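# Put three coloured cubes into the turquoise box

## Task

Get the red cube, the blue cube and the yellow cube into the turquoise box, with the centre of every one of them lower than the box's rim.

## Robot and tools

Robot: two arms, left_arm and right_arm, each ending in a five-finger hand (right_arm has a right hand, left_arm its mirror-image left hand). Bases in the scene frame: left_arm at (+0.001, +0.223, +0.002) m, right_arm at (-0.019, -0.242, -0.003) m, each turned about 2 degrees about z. Scene frame: origin at table-top height midway between the arms, +z up, +x out over the table, left_arm on the +y side. A post stands behind the arms and a camera stand sits between them just behind the bases; do not strike either. Loose objects may get a brief outside nudge now and then.

Hand point: a point fixed to the palm, 0.05 m in front of it and 0.15 m from the wrist face. Its +z runs along the straight fingers, +y points out of the palm, +x runs across the palm away from the thumb on the right hand (toward the thumb on the left hand). Straight fingers extend 0.06-0.07 m past the point and sit 0.06 m behind it along -y. A wrist bracket on the little-finger side can collide with things. Hand poses in results (end_effector_position in m, end_effector_quat_wxyz) are in each arm's own base frame; fixed cameras and the table use the scene frame.

The row (used by execute_actions and move): always 28 numbers, each in [-1, 1], covering both arms even if one is idle. Order: left dx, dy, dz, rx, ry, rz; left hand little, ring, middle, index, thumb_bend, thumb_turn, force_limit, speed; then the same 14 for the right arm. The six pose numbers are an offset, not a pose: they are measured from that arm's Hand target at the start of the action or move, along the Hand target's own axes. 1.0 equals 0.6 m for dx, dy, dz and 180 degrees for rx, ry, rz, which together form one rotation vector. All zeros means ask nothing new of that arm. Repeating an offset moves the arm again.

Hand numbers are absolute targets: fingers and thumb_bend +1 straight/open, -1 curled; thumb_turn +1 beside the palm, -1 in front of it opposite the fingers. force_limit maps -1..+1 to about 0..10 N at the fingertip (0..15 N for the two thumb motors). speed rises linearly from nearly 0 at -1 to full at +0.48 and stays full above that; full travel takes 0.49 s. For a soft grip close at speed -0.94 or lower. With thumb_turn at -1 the hand can wrap an object roughly 0.035-0.065 m across. There is no 'no change' value: to keep a hand as it is, resend the last eight numbers you actually sent it (before any were sent, use hand_measured plus hand_force_limit and hand_speed). A motor only starts when its target changes by 0.002 or more. To loosen, send a target more open than hand_measured.

Tools:
execute_actions(actions, cameras): actions is a list of up to 15 rows per action (each row one 1/30 s step, every row counted from the action's starting Hand target; a short table holds its last row to step 15). Empty actions returns camera images; otherwise name cameras to get them.
move(target, speed, blend, blocking, cameras): target is one row or a list of up to 15 rows, all offsets from the same starting Hand targets. speed in m/s, 0.002 to 4.3, default 0.25 (turns up to twice that in rad/s), one value or one per target. blend in m, default 0 (stop at each target). Paths are straight, do not avoid obstacles, and stop after 10 s. blocking=false returns after about 0.5 s while the move continues.
wait(seconds): 0 to 3600, sends nothing new. stop(): brakes a running move. zoom_image(camera, region): region [x0, y0, x1, y1] in pixels, at most 504 by 504, from a camera's newest image. show_instructions(): shows reference pages. finished_scene(scene): ends the scene for good.

Cameras: cam_high and cam_low (fixed), cam_left_wrist and cam_right_wrist (on the hands), each 672x504.

Results give each arm's state: Hand target (the last commanded pose after clipping, which the next offset starts from), hand point pose, joint positions, torques and velocities, motor temperatures, and per-hand lists hand_measured, hand_stopped_by (moving, target, force, stalled, fault) and hand_load_n (load at the fingertip, positive when pushed open), all in the hand-number order. A held object shows as a load; a load dropping near 0 means the grip was lost. A move adds a 'move:' line saying how it ended (done, off_target, moving, held, fault) and which limits acted (paced = pose clipped, held = steps withheld).

Cautions: the arm tracks loosely; it often rests 1-3 cm (sometimes 5 cm) short, usually low, without touching anything, and may sag with a load. Orientation commands are clipped to 40 degrees from the current one per step. Fast moves overshoot and hit harder; a target beyond a contact keeps pressing until you command it back. Never let the hands or arms press on each other or close one hand on the other's fingers. Avoid dropping cubes even a few millimetres, releasing moving objects, slamming, hard pushes, and anything leaving the table. Sustained loads or stretched arms heat motors; at 100 °C an arm drops for 30-60 s. The scene keeps running while you think.

Each tool is called as name(argument=value, ...), one argument or row to a line, values as JSON.

Reference images:

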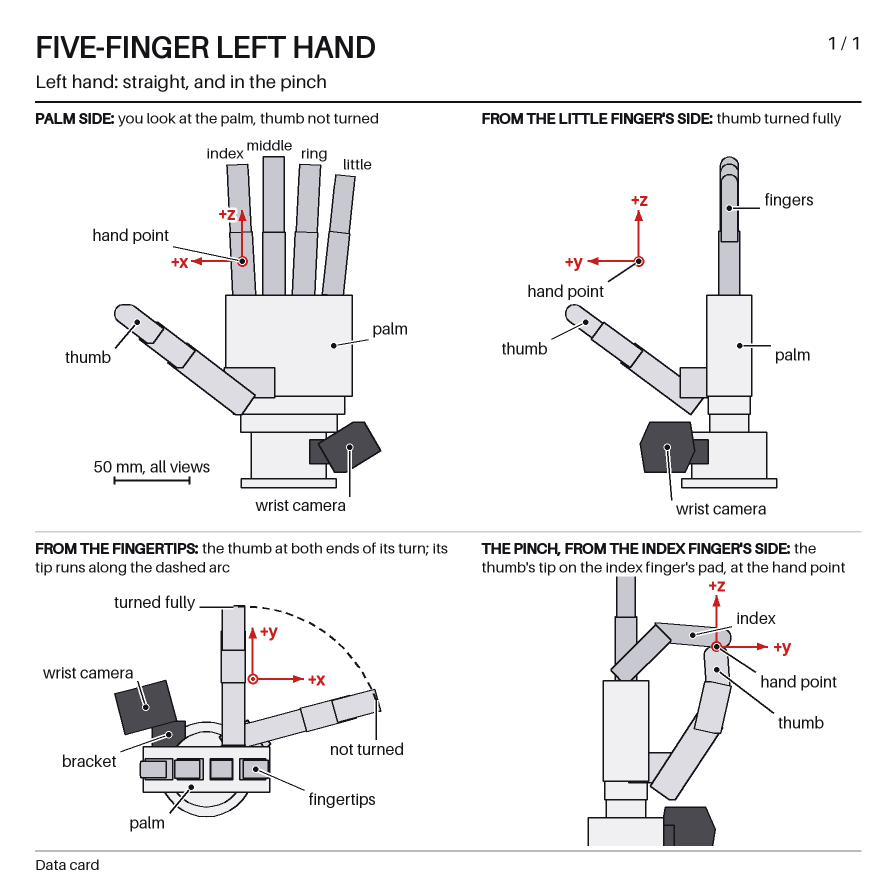

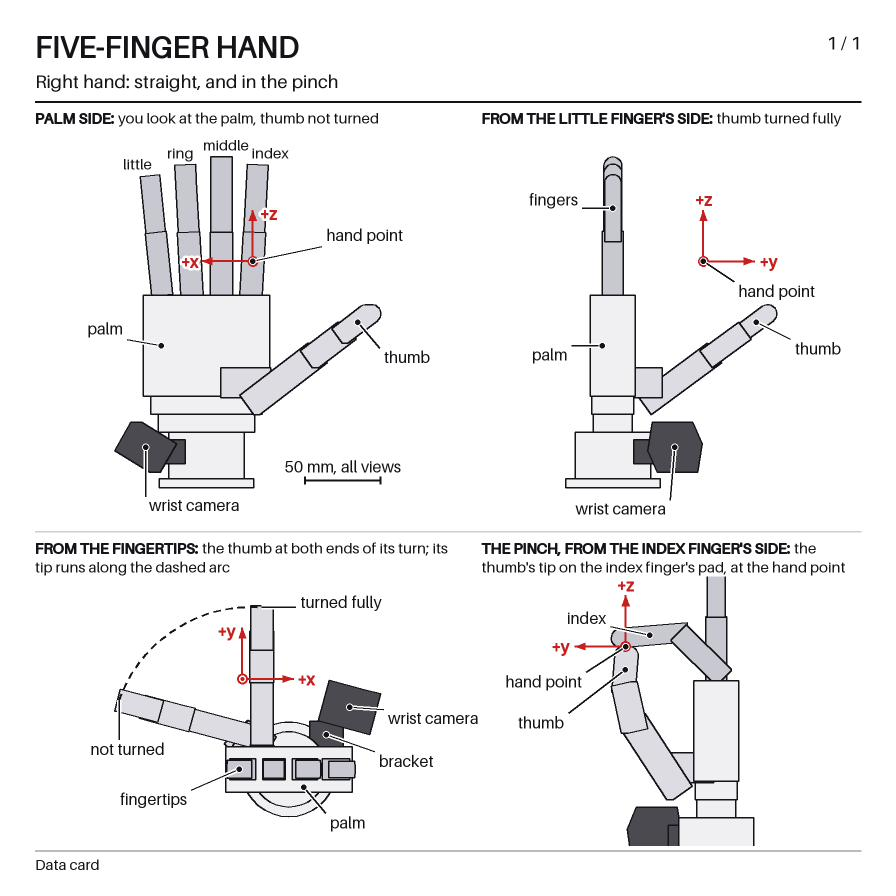

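## Session

execute_actions(
  actions=[],
)

Scene clock: 0.00 s.
left_arm: end_effector_position=(+0.4251, -0.1913, +0.1534) hand_measured=(+1.000, +1.000, +1.000, +1.000, +1.000, +1.000) hand_load_n=(+0.0, +0.0, +0.0, +0.0, +0.0, +0.0) hand_stopped_by=(target, target, target, target, target, target) hand_force_limit=0.00 hand_speed=-0.80 end_effector_quat_wxyz=(+0.267, +0.074, +0.827, -0.489) | right_arm: end_effector_position=(+0.4370, -0.3501, +0.3235) hand_measured=(+1.000, +1.000, +1.000, +1.000, +1.000, +1.000) hand_load_n=(+0.0, +0.0, +0.0, +0.0, +0.0, +0.0) hand_stopped_by=(target, target, target, target, target, target) hand_force_limit=0.00 hand_speed=-0.80 end_effector_quat_wxyz=(+0.319, +0.941, +0.010, -0.112)
Joint positions: left_arm=[-0.146 1.24 0.76 -0.179 0.905 1.137] | right_arm=[-0.356 1.737 1.768 -1.578 0.69 -1.956]
Joint velocities: within noise
Joint torques (N m): no reading
Motor temperatures (°C): left_arm=[24 29 20 23 20 24] | right_arm=[26 20 24 23 26 25]
Heat: left arm: hottest shoulder 29 °C; right arm: hottest waist 26 °C.
Hand target: left_arm +0.4325, -0.1924, +0.1632; +0.277, +0.080, +0.823, -0.490 | right_arm +0.4398, -0.3512, +0.3388; +0.326, +0.940, +0.004, -0.096

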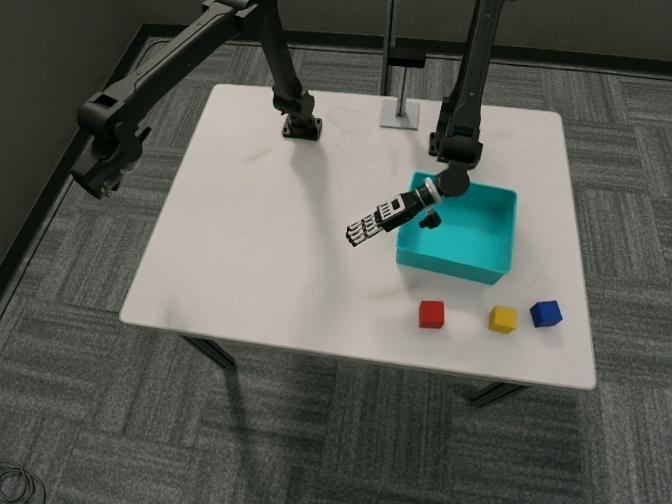

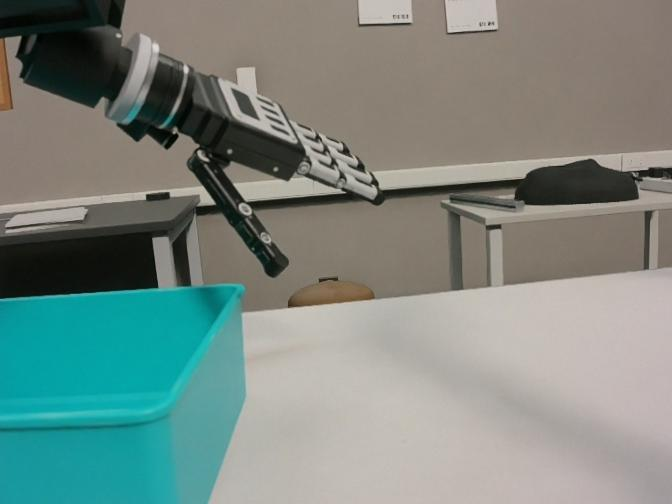

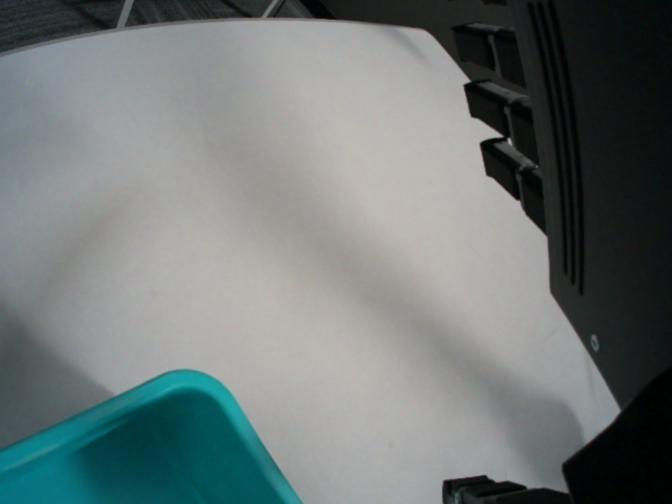

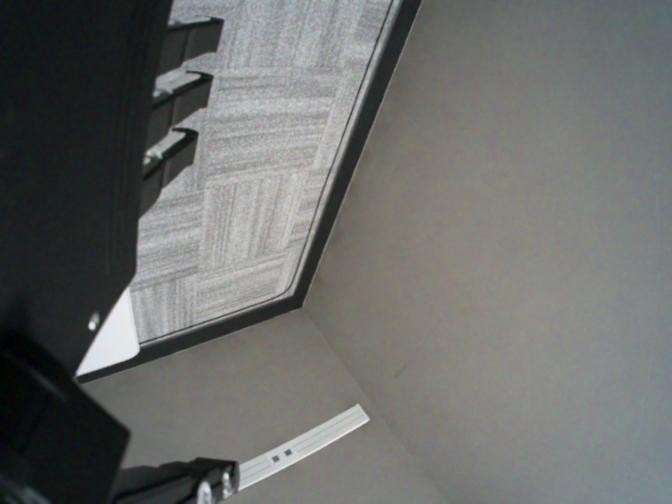

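zoom_image(
  camera="cam_high",
  region=[370, 150, 600, 400],
)

zoom_image(
  camera="cam_high",
  region=[400, 280, 580, 350],
)

Scaled by 2.016 from the camera's image (finer frame: 960x720).

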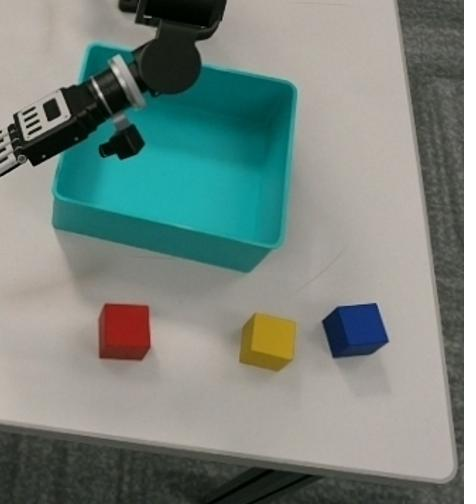

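Scaled by 2.800 from the camera's image (finer frame: 960x720).

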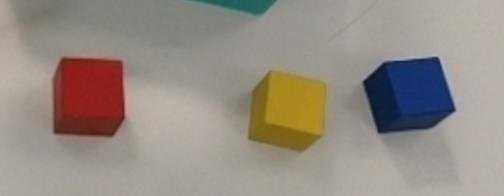

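zoom_image(
  camera="cam_high",
  region=[411, 295, 451, 335],
)

zoom_image(
  camera="cam_high",
  region=[483, 295, 523, 335],
)

zoom_image(
  camera="cam_high",
  region=[526, 295, 566, 335],
)

Scaled by 12.600 from the camera's image (finer frame: 960x720).

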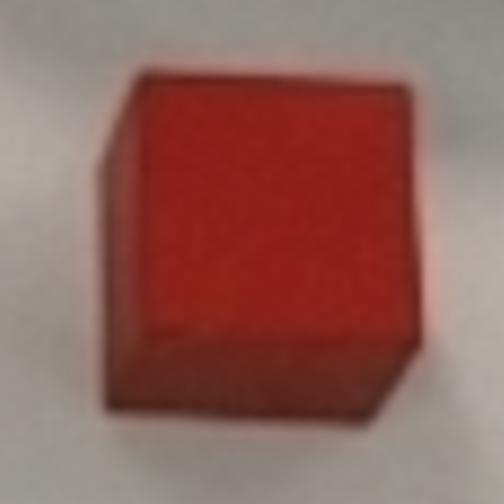

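Scaled by 12.600 from the camera's image (finer frame: 960x720).

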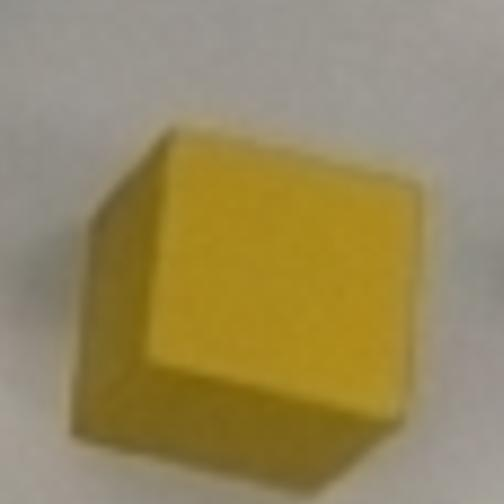

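Scaled by 12.600 from the camera's image (finer frame: 960x720).

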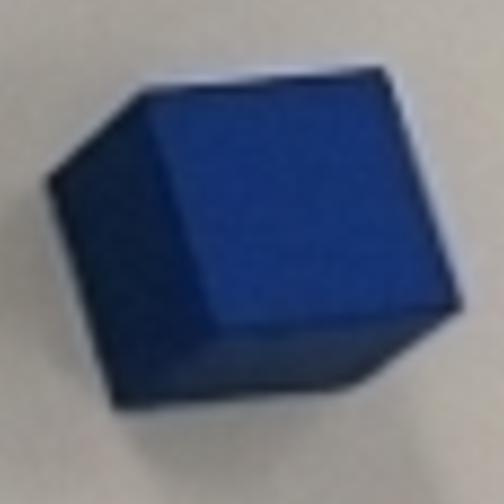

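move(
  target=[
    [-0.144,-0.105,-0.1175,0,0,0,1,1,1,1,1,-1,0,0,0,0,0,0,0,0,1,1,1,1,1,1,0,-0.8],
    [-0.294,0.245,-0.6133,-0.199,-0.344,-0.385,1,1,1,1,1,-1,0,0,0,0,0,0,0,0,1,1,1,1,1,1,0,-0.8],
    [-0.277,0.425,-0.5575,-0.199,-0.344,-0.385,1,1,1,1,1,-1,0,0,0,0,0,0,0,0,1,1,1,1,1,1,0,-0.8],
  ],
  blend=[0.03,0.03,0],
  speed=0.3,
  cameras=["all"],
)

Scene clock: 185.37 s.
left_arm: end_effector_position=(+0.5395, +0.2397, +0.1756) hand_measured=(+1.000, +1.000, +1.000, +1.000, +1.000, -1.000) hand_load_n=(+0.0, +0.0, +0.0, +0.0, +0.0, +0.0) hand_stopped_by=(target, target, target, target, target, target) hand_force_limit=0.00 hand_speed=0.00 end_effector_quat_wxyz=(-0.320, +0.696, -0.582, +0.271) | right_arm: end_effector_position=(+0.4369, -0.3501, +0.3234) hand_measured=(+1.000, +1.000, +1.000, +1.000, +1.000, +1.000) hand_load_n=(+0.0, +0.0, +0.0, +0.0, +0.0, +0.0) hand_stopped_by=(target, target, target, target, target, target) hand_force_limit=0.00 hand_speed=-0.80 end_effector_quat_wxyz=(+0.319, +0.941, +0.010, -0.112)
Joint positions: left_arm=[0.534 1.535 1.23 -0.433 0.273 0.234] | right_arm=[-0.356 1.737 1.767 -1.578 0.69 -1.956]
Joint torques (N m): left_arm=[-0.62 -12.16 8.12 1.76 0.05 0.06] | right_arm=[0.03 -14.8 10.11 -0.1 0.52 0.13]
Motor temperatures (°C): left_arm=[23 28 26 23 20 23] | right_arm=[25 23 32 22 26 24]
Heat: left arm: hottest shoulder 28 °C; right arm: hottest elbow 32 °C.
Hand target: left_arm +0.5476, +0.2445, +0.1802; -0.331, +0.694, -0.577, +0.275 | right_arm +0.4397, -0.3512, +0.3387; +0.326, +0.940, +0.004, -0.096
Off the commanded pose: left_arm 0.010 m, 1 deg | right_arm 0.016 m, 2 deg.
move: done
cam_left_wrist: T_world_to_cam=[[0.67102, -0.20009, 0.71393, -0.43471], [-0.39744, -0.90994, 0.11853, 0.41615], [0.62592, -0.36328, -0.69011, -0.01252]] pos_world=[0.46493, 0.28714, 0.25238]
cam_right_wrist: T_world_to_cam=[[0.36554, -0.7467, 0.55571, -0.6064], [-0.72088, 0.15057, 0.67651, 0.15335], [-0.58883, -0.64789, -0.48324, 0.3028]] pos_world=[0.51051, -0.27971, 0.37957]

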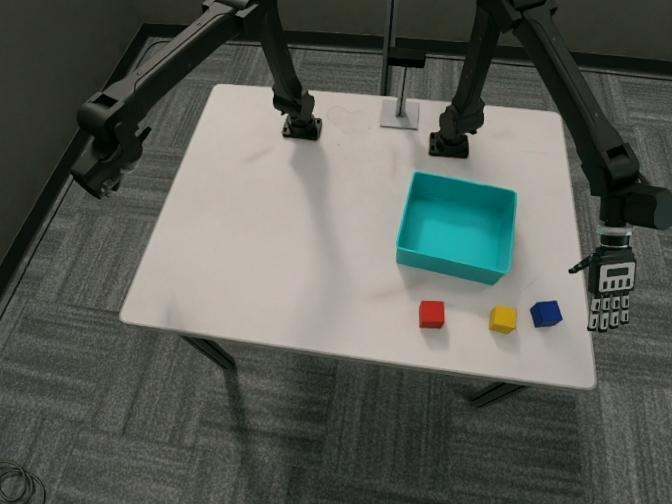

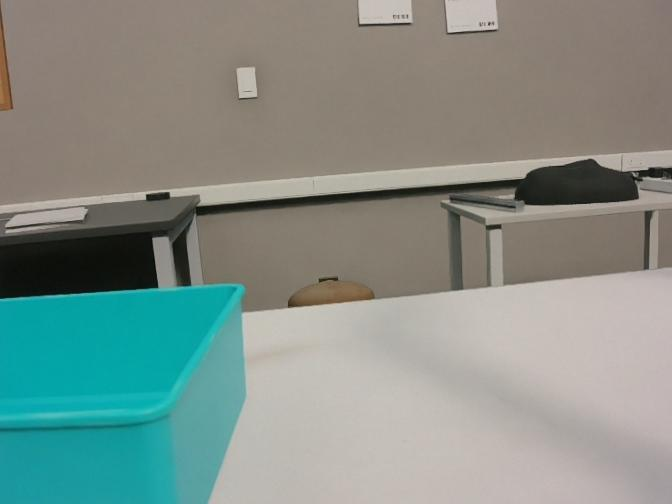

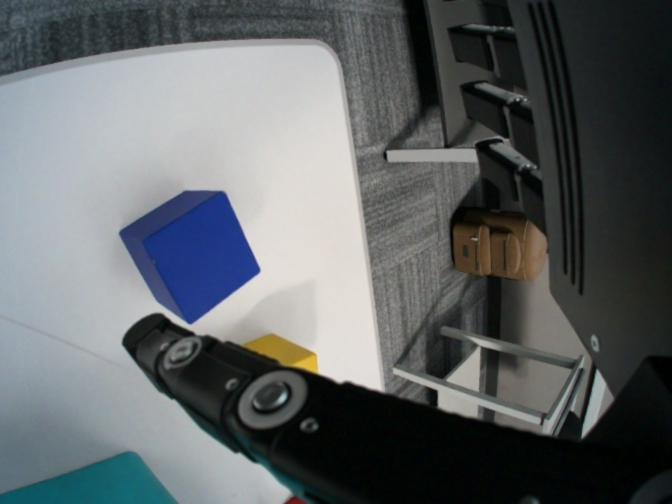

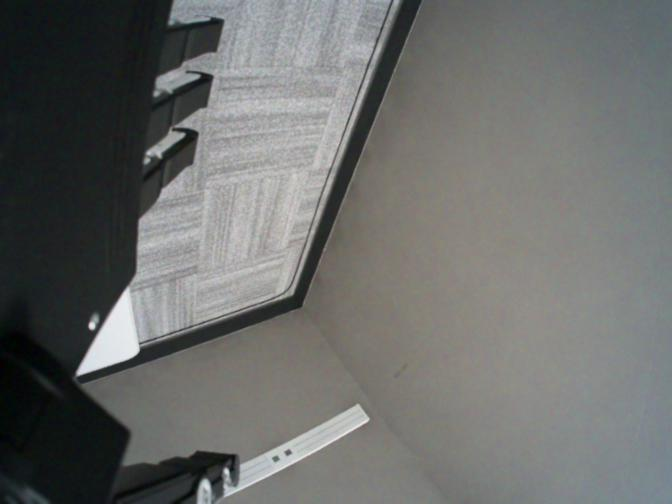

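zoom_image(
  camera="cam_high",
  region=[520, 220, 660, 340],
)

zoom_image(
  camera="cam_left_wrist",
  region=[80, 160, 360, 400],
)

Scaled by 3.600 from the camera's image (finer frame: 960x720).

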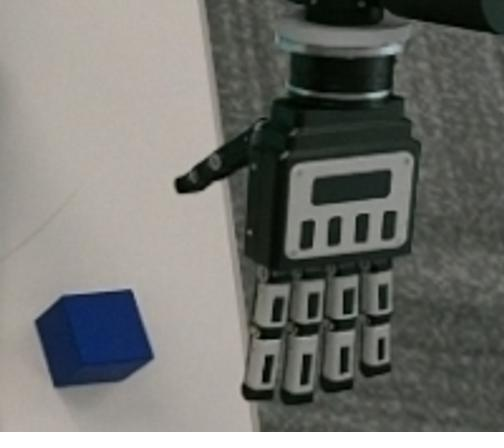

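Scaled by 1.800 from the camera's image (finer frame: 960x720).

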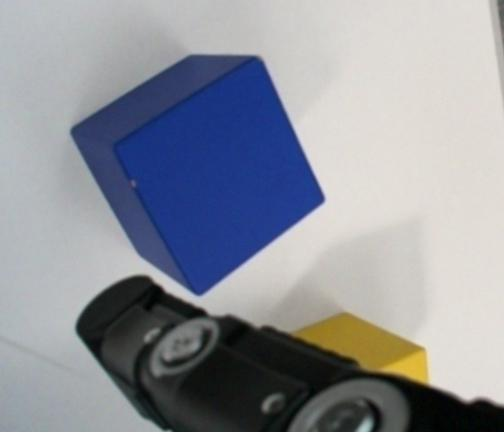

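move(
  target=[0.0455,0.0597,0.0723,0,0,0,1,1,1,1,1,-1,0,0,0,0,0,0,0,0,1,1,1,1,1,1,0,-0.8],
  speed=0.12,
  cameras=["cam_high","cam_left_wrist"],
)

zoom_image(
  camera="cam_left_wrist",
  region=[20, 140, 360, 400],
)

zoom_image(
  camera="cam_high",
  region=[500, 240, 640, 360],
)

Scene clock: 232.97 s.
left_arm: end_effector_position=(+0.5604, +0.2217, +0.1330) hand_measured=(+1.000, +1.000, +1.000, +1.000, +1.000, -1.000) hand_load_n=(+0.0, +0.0, +0.0, +0.0, +0.0, +0.0) hand_stopped_by=(target, target, target, target, target, target) hand_force_limit=0.00 hand_speed=0.00 end_effector_quat_wxyz=(-0.331, +0.693, -0.579, +0.274) | right_arm: end_effector_position=(+0.4369, -0.3501, +0.3234) hand_measured=(+1.000, +1.000, +1.000, +1.000, +1.000, +1.000) hand_load_n=(+0.0, +0.0, +0.0, +0.0, +0.0, +0.0) hand_stopped_by=(target, target, target, target, target, target) hand_force_limit=0.00 hand_speed=-0.80 end_effector_quat_wxyz=(+0.319, +0.941, +0.010, -0.112)
Joint positions: left_arm=[0.481 1.588 1.162 -0.279 0.228 0.195] | right_arm=[-0.356 1.737 1.767 -1.578 0.69 -1.956]
Joint torques (N m): left_arm=[-1.08 -12.22 6.39 1.77 0.01 0.1] | right_arm=[0.03 -14.74 10.15 -0.08 0.51 0.12]
Heat: left arm: hottest shoulder 29 °C; right arm: hottest elbow 33 °C.
Hand target: left_arm +0.5635, +0.2197, +0.1250; -0.331, +0.695, -0.577, +0.275 | right_arm +0.4397, -0.3512, +0.3387; +0.326, +0.940, +0.004, -0.096
Off the commanded pose: left_arm 0.009 m, 0 deg | right_arm 0.016 m, 2 deg.
move: done
cam_left_wrist: T_world_to_cam=[[0.65766, -0.20531, 0.7248, -0.41469], [-0.39486, -0.91333, 0.09957, 0.41493], [0.64153, -0.35168, -0.68173, -0.07403]] pos_world=[0.48405, 0.26779, 0.20878]

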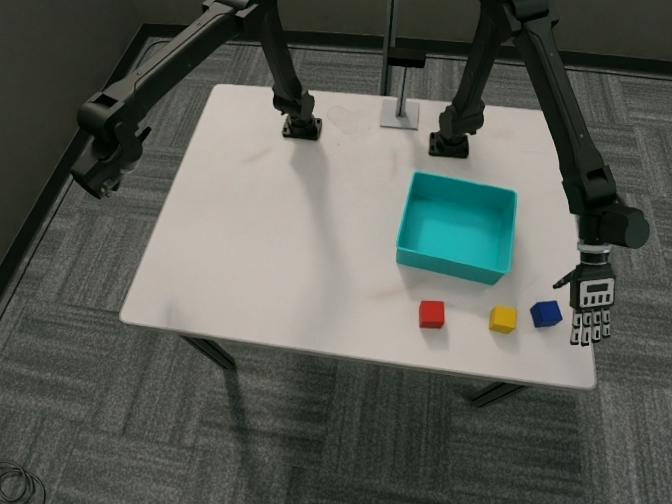

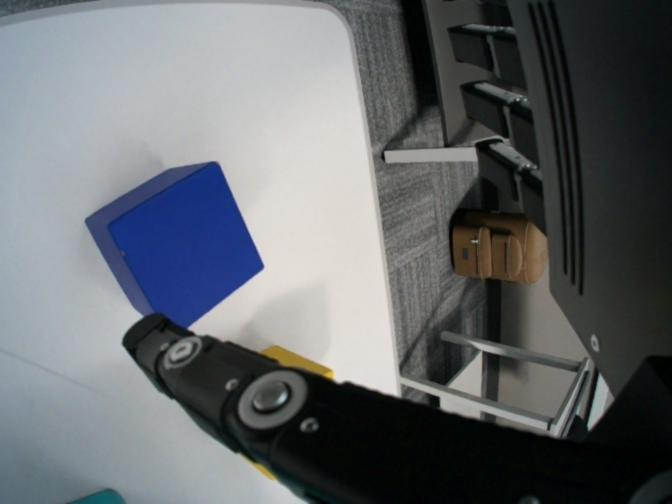

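Scaled by 1.482 from the camera's image (finer frame: 960x720).

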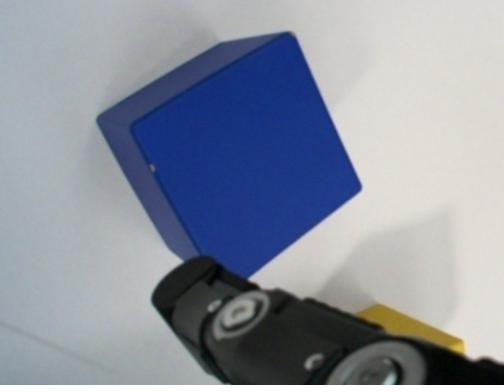

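Scaled by 3.600 from the camera's image (finer frame: 960x720).

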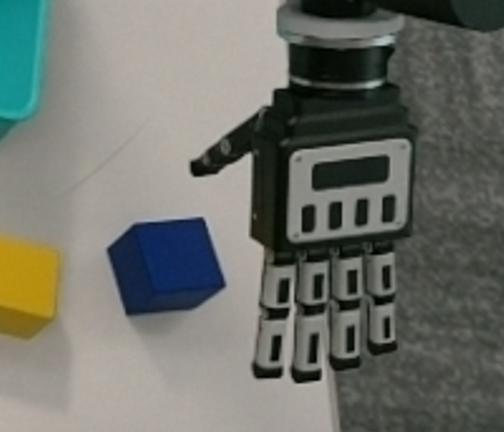

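move(
  target=[0.0077,0.0563,0.0287,0,0,0,1,1,1,1,1,-1,0,0,0,0,0,0,0,0,1,1,1,1,1,1,0,-0.8],
  speed=0.1,
  cameras=["cam_high","cam_left_wrist"],
)

zoom_image(
  camera="cam_left_wrist",
  region=[20, 140, 360, 400],
)

zoom_image(
  camera="cam_high",
  region=[500, 240, 640, 360],
)

Scene clock: 259.50 s.
left_arm: end_effector_position=(+0.5541, +0.2179, +0.0974) hand_measured=(+1.000, +1.000, +1.000, +1.000, +1.000, -1.000) hand_load_n=(+0.0, +0.0, +0.0, +0.0, +0.0, +0.0) hand_stopped_by=(target, target, target, target, target, target) hand_force_limit=0.00 hand_speed=0.00 end_effector_quat_wxyz=(-0.333, +0.693, -0.577, +0.274) | right_arm: end_effector_position=(+0.4369, -0.3501, +0.3234) hand_measured=(+1.000, +1.000, +1.000, +1.000, +1.000, +1.000) hand_load_n=(+0.0, +0.0, +0.0, +0.0, +0.0, +0.0) hand_stopped_by=(target, target, target, target, target, target) hand_force_limit=0.00 hand_speed=-0.80 end_effector_quat_wxyz=(+0.319, +0.941, +0.010, -0.112)
Joint positions: left_arm=[0.479 1.613 1.086 -0.174 0.225 0.192] | right_arm=[-0.356 1.737 1.767 -1.578 0.69 -1.956]
Joint torques (N m): left_arm=[-1.32 -12.1 5.93 1.78 0 0.07] | right_arm=[0.21 -14.8 10.13 -0.05 0.5 0.12]
Heat: left arm: hottest shoulder 29 °C; right arm: hottest elbow 33 °C.
Hand target: left_arm +0.5565, +0.2138, +0.0878; -0.331, +0.695, -0.577, +0.275 | right_arm +0.4397, -0.3512, +0.3387; +0.326, +0.940, +0.004, -0.096
Off the commanded pose: left_arm 0.011 m, 0 deg | right_arm 0.016 m, 2 deg.
move: off_target (left_arm)
cam_left_wrist: T_world_to_cam=[[0.65618, -0.20433, 0.72641, -0.38508], [-0.39239, -0.91465, 0.09717, 0.41162], [0.64456, -0.3488, -0.68036, -0.09811]] pos_world=[0.47744, 0.26359, 0.17298]

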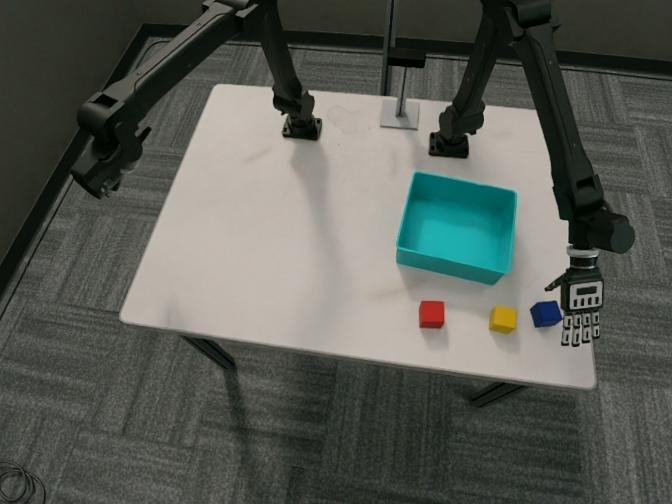

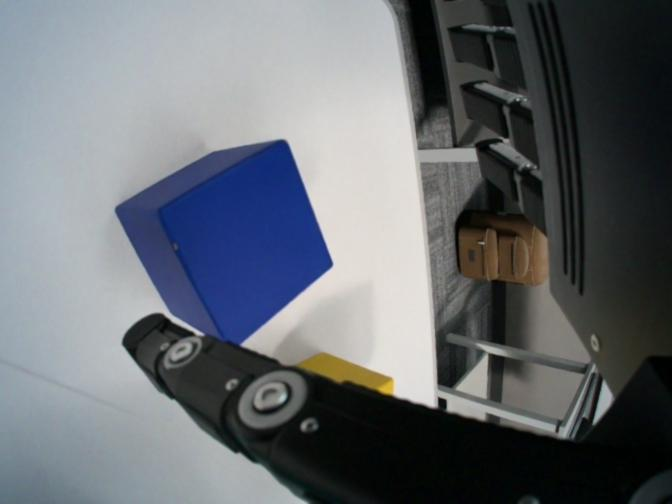

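Scaled by 1.482 from the camera's image (finer frame: 960x720).

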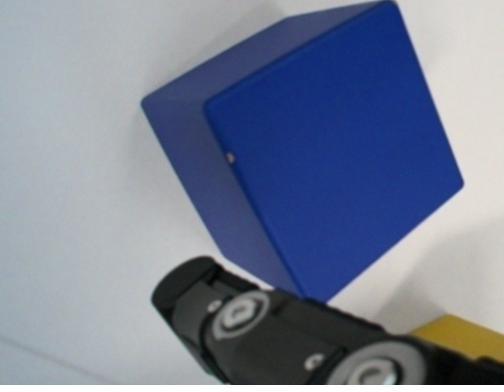

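Scaled by 3.600 from the camera's image (finer frame: 960x720).

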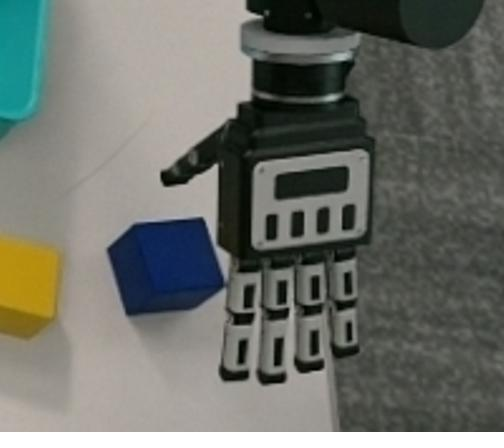

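move(
  target=[0,0.0583,0.0472,0,0,0,1,1,1,1,1,-1,0,0,0,0,0,0,0,0,1,1,1,1,1,1,0,-0.8],
  speed=0.08,
  cameras=["cam_high","cam_left_wrist"],
)

zoom_image(
  camera="cam_high",
  region=[500, 240, 640, 360],
)

Scene clock: 286.77 s.
left_arm: end_effector_position=(+0.5550, +0.2183, +0.0528) hand_measured=(+1.000, +1.000, +1.000, +1.000, +1.000, -1.000) hand_load_n=(+0.0, +0.0, +0.0, +0.0, +0.0, +0.0) hand_stopped_by=(target, target, target, target, target, target) hand_force_limit=0.00 hand_speed=0.00 end_effector_quat_wxyz=(-0.333, +0.693, -0.577, +0.274) | right_arm: end_effector_position=(+0.4369, -0.3501, +0.3234) hand_measured=(+1.000, +1.000, +1.000, +1.000, +1.000, +1.000) hand_load_n=(+0.0, +0.0, +0.0, +0.0, +0.0, +0.0) hand_stopped_by=(target, target, target, target, target, target) hand_force_limit=0.00 hand_speed=-0.80 end_effector_quat_wxyz=(+0.319, +0.941, +0.010, -0.112)
Joint positions: left_arm=[0.479 1.682 1.037 -0.053 0.225 0.191] | right_arm=[-0.356 1.737 1.767 -1.578 0.69 -1.956]
Joint torques (N m): left_arm=[-1.32 -12.28 5.59 1.78 0 0.06] | right_arm=[0.03 -14.68 10.1 -0.13 0.51 0.13]
Heat: left arm: hottest shoulder 29 °C; right arm: hottest elbow 33 °C.
Hand target: left_arm +0.5566, +0.2139, +0.0430; -0.331, +0.695, -0.577, +0.275 | right_arm +0.4397, -0.3512, +0.3387; +0.326, +0.940, +0.004, -0.096
Off the commanded pose: left_arm 0.011 m, 0 deg | right_arm 0.016 m, 2 deg.
move: off_target (left_arm)
cam_left_wrist: T_world_to_cam=[[0.65546, -0.20435, 0.72706, -0.35284], [-0.39228, -0.91477, 0.09655, 0.41678], [0.64536, -0.34849, -0.67975, -0.12933]] pos_world=[0.47823, 0.26409, 0.12838]

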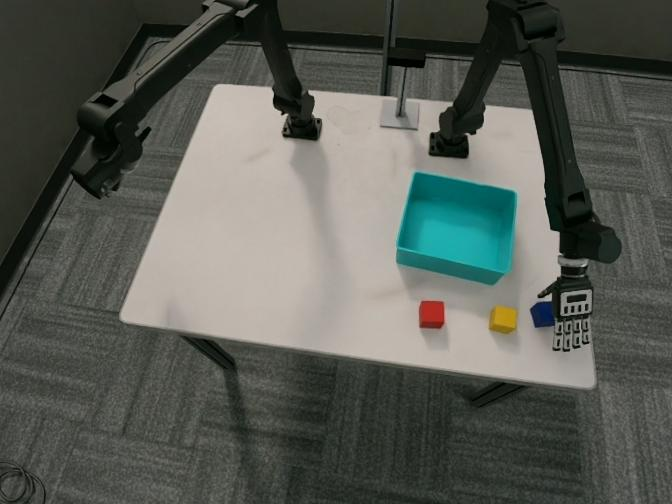

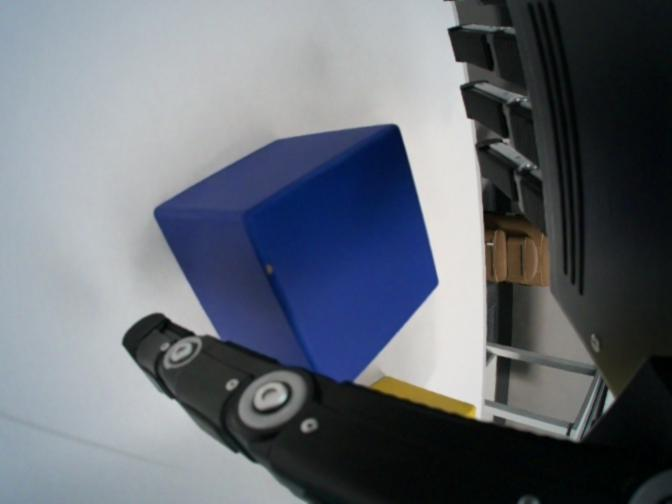

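Scaled by 3.600 from the camera's image (finer frame: 960x720).

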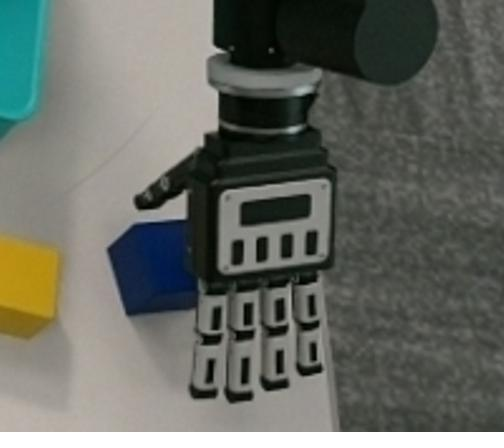

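move(
  target=[0,0,0,0,0,0,0.3,0.3,-0.3,-0.3,0,-1,-0.3,-0.88,0,0,0,0,0,0,1,1,1,1,1,1,0,-0.8],
  cameras=["cam_high","cam_left_wrist"],
)

zoom_image(
  camera="cam_high",
  region=[500, 240, 640, 360],
)

Scene clock: 309.77 s.
left_arm: end_effector_position=(+0.5550, +0.2184, +0.0528) hand_measured=(+0.300, +0.300, +0.200, +0.178, +0.586, -1.000) hand_load_n=(+0.0, +0.0, +4.0, +5.0, +7.5, +0.0) hand_stopped_by=(target, target, force, force, force, target) hand_force_limit=-0.30 hand_speed=-0.88 end_effector_quat_wxyz=(-0.333, +0.694, -0.577, +0.274) | right_arm: end_effector_position=(+0.4369, -0.3501, +0.3234) hand_measured=(+1.000, +1.000, +1.000, +1.000, +1.000, +1.000) hand_load_n=(+0.0, +0.0, +0.0, +0.0, +0.0, +0.0) hand_stopped_by=(target, target, target, target, target, target) hand_force_limit=0.00 hand_speed=-0.80 end_effector_quat_wxyz=(+0.319, +0.941, +0.010, -0.112)
Joint positions: left_arm=[0.479 1.682 1.037 -0.053 0.225 0.191] | right_arm=[-0.356 1.737 1.767 -1.578 0.69 -1.956]
Joint torques (N m): left_arm=[-1.32 -12.22 5.53 1.77 0.03 0.06] | right_arm=[0.09 -14.56 10.09 -0.01 0.51 0.13]
Heat: left arm: hottest shoulder 29 °C; right arm: hottest elbow 33 °C.
Hand target: left_arm +0.5566, +0.2138, +0.0430; -0.331, +0.695, -0.577, +0.275 | right_arm +0.4397, -0.3512, +0.3387; +0.326, +0.940, +0.004, -0.096
Off the commanded pose: left_arm 0.011 m, 0 deg | right_arm 0.016 m, 2 deg.
move: done
cam_left_wrist: T_world_to_cam=[[0.65563, -0.20394, 0.72702, -0.35302], [-0.39179, -0.91496, 0.09665, 0.41659], [0.64548, -0.34821, -0.67978, -0.12946]] pos_world=[0.47823, 0.26408, 0.12838]

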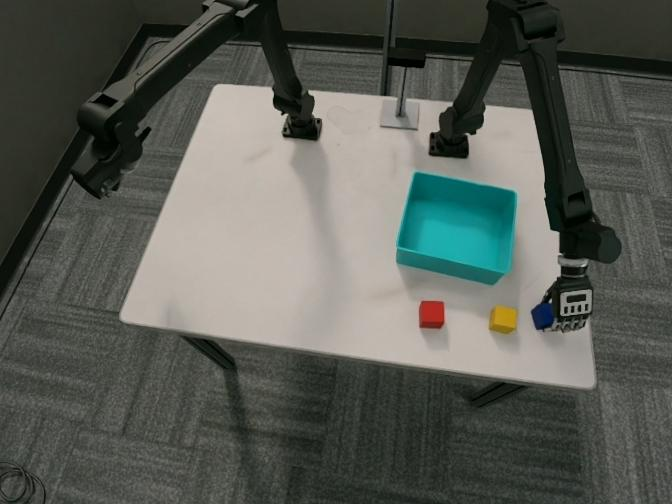

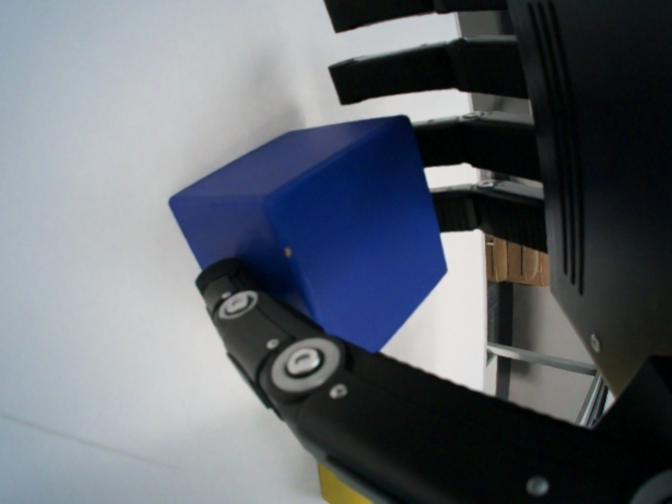

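Scaled by 3.600 from the camera's image (finer frame: 960x720).

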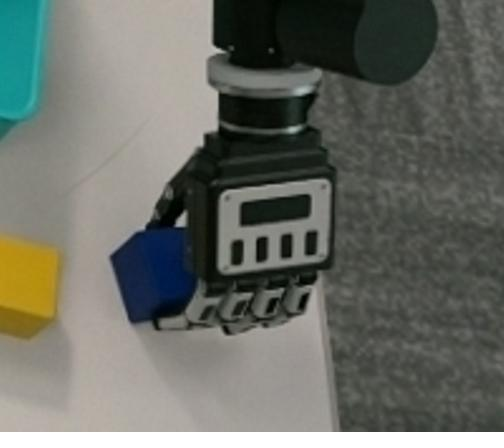

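move(
  target=[0,-0.0777,-0.0629,0,0,0,0.3,0.3,-0.3,-0.3,0,-1,-0.3,-0.88,0,0,0,0,0,0,1,1,1,1,1,1,0,-0.8],
  speed=0.08,
  cameras=["cam_high","cam_left_wrist"],
)

Scene clock: 314.93 s.
left_arm: end_effector_position=(+0.5337, +0.2073, +0.0675) hand_measured=(+0.300, +0.300, +0.200, +0.178, +0.586, -1.000) hand_load_n=(+0.0, +0.0, +3.5, +5.0, +7.5, +0.0) hand_stopped_by=(target, target, force, force, force, target) hand_force_limit=-0.30 hand_speed=-0.88 end_effector_quat_wxyz=(-0.305, +0.706, -0.582, +0.262) | right_arm: end_effector_position=(+0.4369, -0.3501, +0.3234) hand_measured=(+1.000, +1.000, +1.000, +1.000, +1.000, +1.000) hand_load_n=(+0.0, +0.0, +0.0, +0.0, -0.5, +0.0) hand_stopped_by=(target, target, target, target, target, target) hand_force_limit=0.00 hand_speed=-0.80 end_effector_quat_wxyz=(+0.319, +0.941, +0.010, -0.112)
Joint positions: left_arm=[0.479 1.622 1.037 -0.181 0.225 0.191] | right_arm=[-0.356 1.737 1.767 -1.578 0.69 -1.956]
Joint torques (N m): left_arm=[-1.32 -14.86 10.3 0.59 0.06 0.06] | right_arm=[0.15 -14.68 10.11 -0.03 0.51 0.11]
Heat: left arm: hottest shoulder 29 °C; right arm: hottest elbow 33 °C.
Hand target: left_arm +0.5566, +0.2139, +0.1031; -0.331, +0.695, -0.577, +0.275 | right_arm +0.4397, -0.3512, +0.3387; +0.326, +0.940, +0.004, -0.096
Off the commanded pose: left_arm 0.043 m, 4 deg | right_arm 0.016 m, 2 deg.
move: off_target (left_arm)
cam_left_wrist: T_world_to_cam=[[0.69798, -0.18202, 0.6926, -0.37683], [-0.38449, -0.91118, 0.14802, 0.38854], [0.60414, -0.36962, -0.70597, -0.0813]] pos_world=[0.46153, 0.25539, 0.14609]

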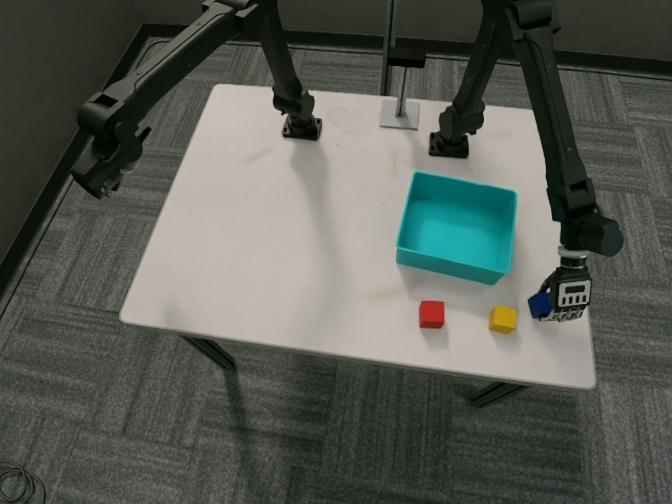

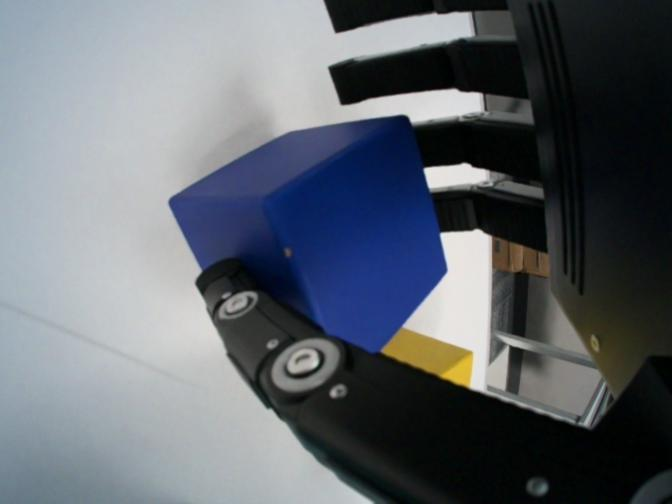

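move(
  target=[
    [-0.0017,-0.1233,-0.1575,0,0,0,0.3,0.3,-0.3,-0.3,0,-1,-0.3,-0.88,0,0,0,0,0,0,1,1,1,1,1,1,0,-0.8],
    [0.4057,0.1057,-0.44,0,0.082,0.0665,0.3,0.3,-0.3,-0.3,0,-1,-0.3,-0.88,0,0,0,0,0,0,1,1,1,1,1,1,0,-0.8],
  ],
  blend=[0.03,0],
  speed=0.15,
  cameras=["all"],
)

Scene clock: 351.37 s.
left_arm: end_effector_position=(+0.3662, -0.0679, +0.2218) hand_measured=(+0.300, +0.300, +0.200, +0.178, +0.586, -1.000) hand_load_n=(+0.0, +0.0, +3.5, +5.5, +8.0, +0.0) hand_stopped_by=(target, target, force, force, force, target) hand_force_limit=-0.30 hand_speed=-0.88 end_effector_quat_wxyz=(+0.284, -0.588, +0.684, -0.326) | right_arm: end_effector_position=(+0.4369, -0.3501, +0.3234) hand_measured=(+1.000, +1.000, +1.000, +1.000, +1.000, +1.000) hand_load_n=(+0.0, +0.0, +0.0, +0.0, +0.0, +0.0) hand_stopped_by=(target, target, target, target, target, target) hand_force_limit=0.00 hand_speed=-0.80 end_effector_quat_wxyz=(+0.319, +0.941, +0.010, -0.112)
Joint positions: left_arm=[-0.082 0.841 0.786 -0.622 0.048 0.046] | right_arm=[-0.356 1.737 1.767 -1.578 0.69 -1.956]
Joint torques (N m): left_arm=[-1.38 -4.25 7.01 0.72 -0.09 0.06] | right_arm=[0.03 -14.74 10.09 -0.08 0.51 0.12]
Heat: left arm: hottest elbow 30 °C; right arm: hottest elbow 33 °C.
Hand target: left_arm +0.3604, -0.0704, +0.2202; +0.281, -0.590, +0.683, -0.326 | right_arm +0.4397, -0.3512, +0.3387; +0.326, +0.940, +0.004, -0.096
Off the commanded pose: left_arm 0.006 m, 0 deg | right_arm 0.016 m, 2 deg.
move: done
cam_left_wrist: T_world_to_cam=[[0.55138, -0.40793, 0.72772, -0.38627], [-0.66993, -0.73634, 0.09483, 0.17869], [0.49717, -0.53981, -0.67929, 0.04878]] pos_world=[0.30844, 0.00034, 0.29728]
cam_right_wrist: T_world_to_cam=[[0.36554, -0.7467, 0.55571, -0.6064], [-0.72088, 0.15057, 0.67651, 0.15335], [-0.58883, -0.64789, -0.48324, 0.3028]] pos_world=[0.51051, -0.27971, 0.37957]

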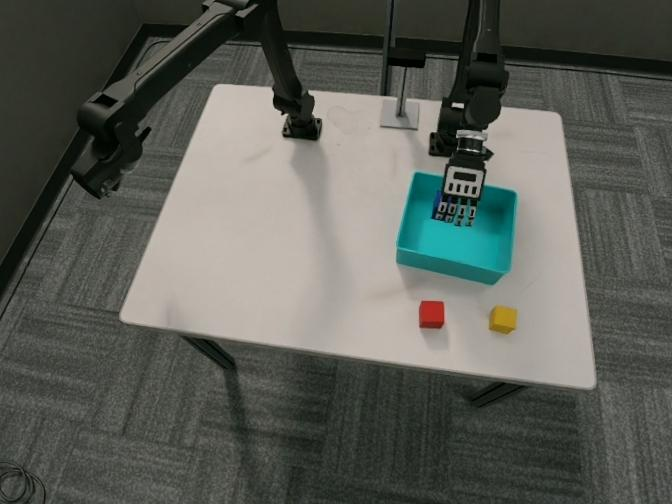

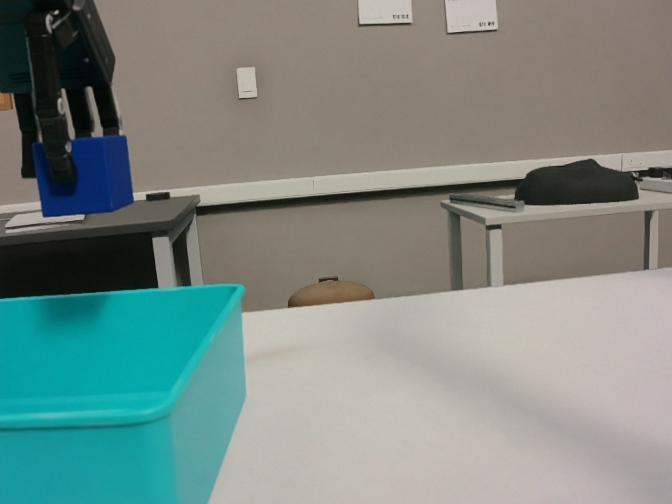

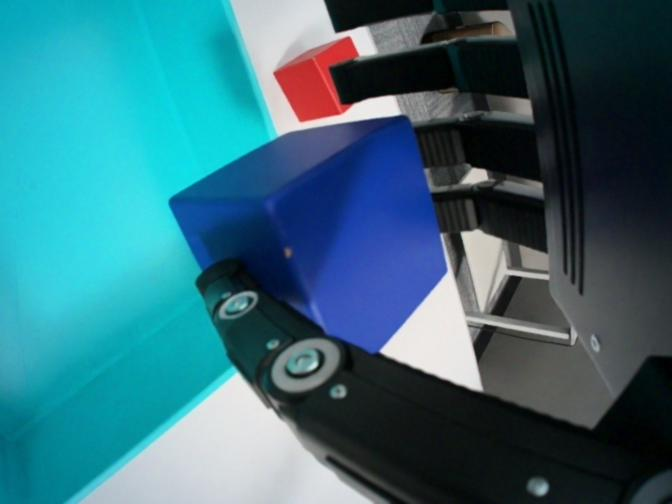

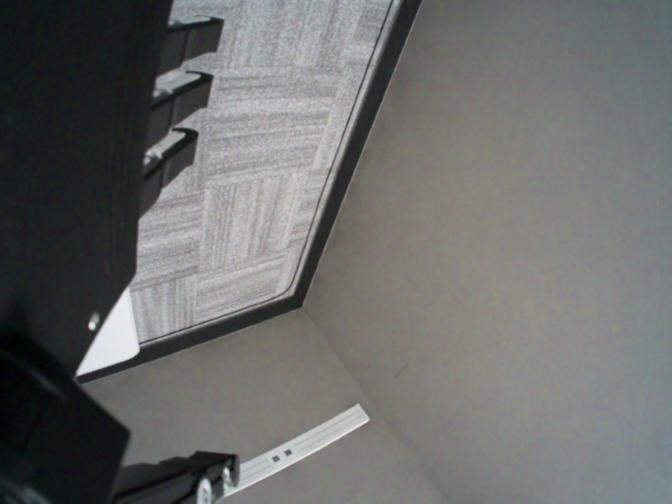

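zoom_image(
  camera="cam_low",
  region=[0, 100, 160, 240],
)

zoom_image(
  camera="cam_high",
  region=[380, 120, 540, 290],
)

Scaled by 3.150 from the camera's image (finer frame: 960x720).

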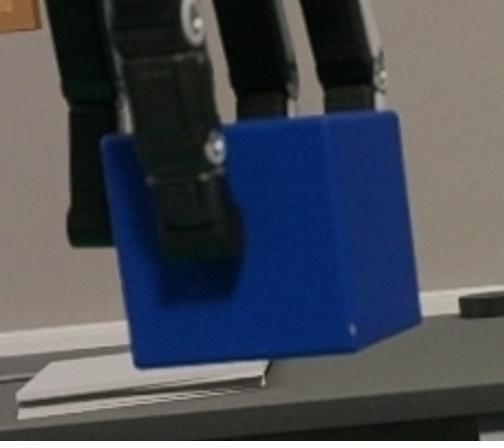

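Scaled by 2.965 from the camera's image (finer frame: 960x720).

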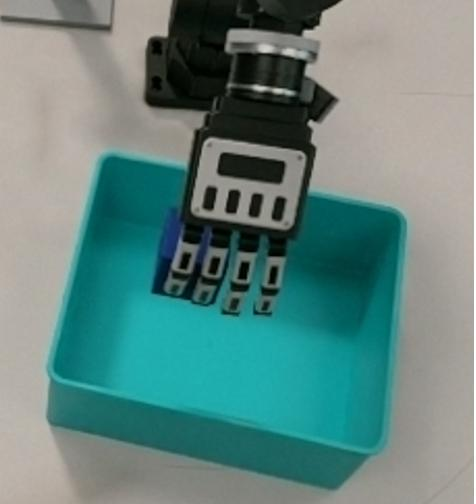

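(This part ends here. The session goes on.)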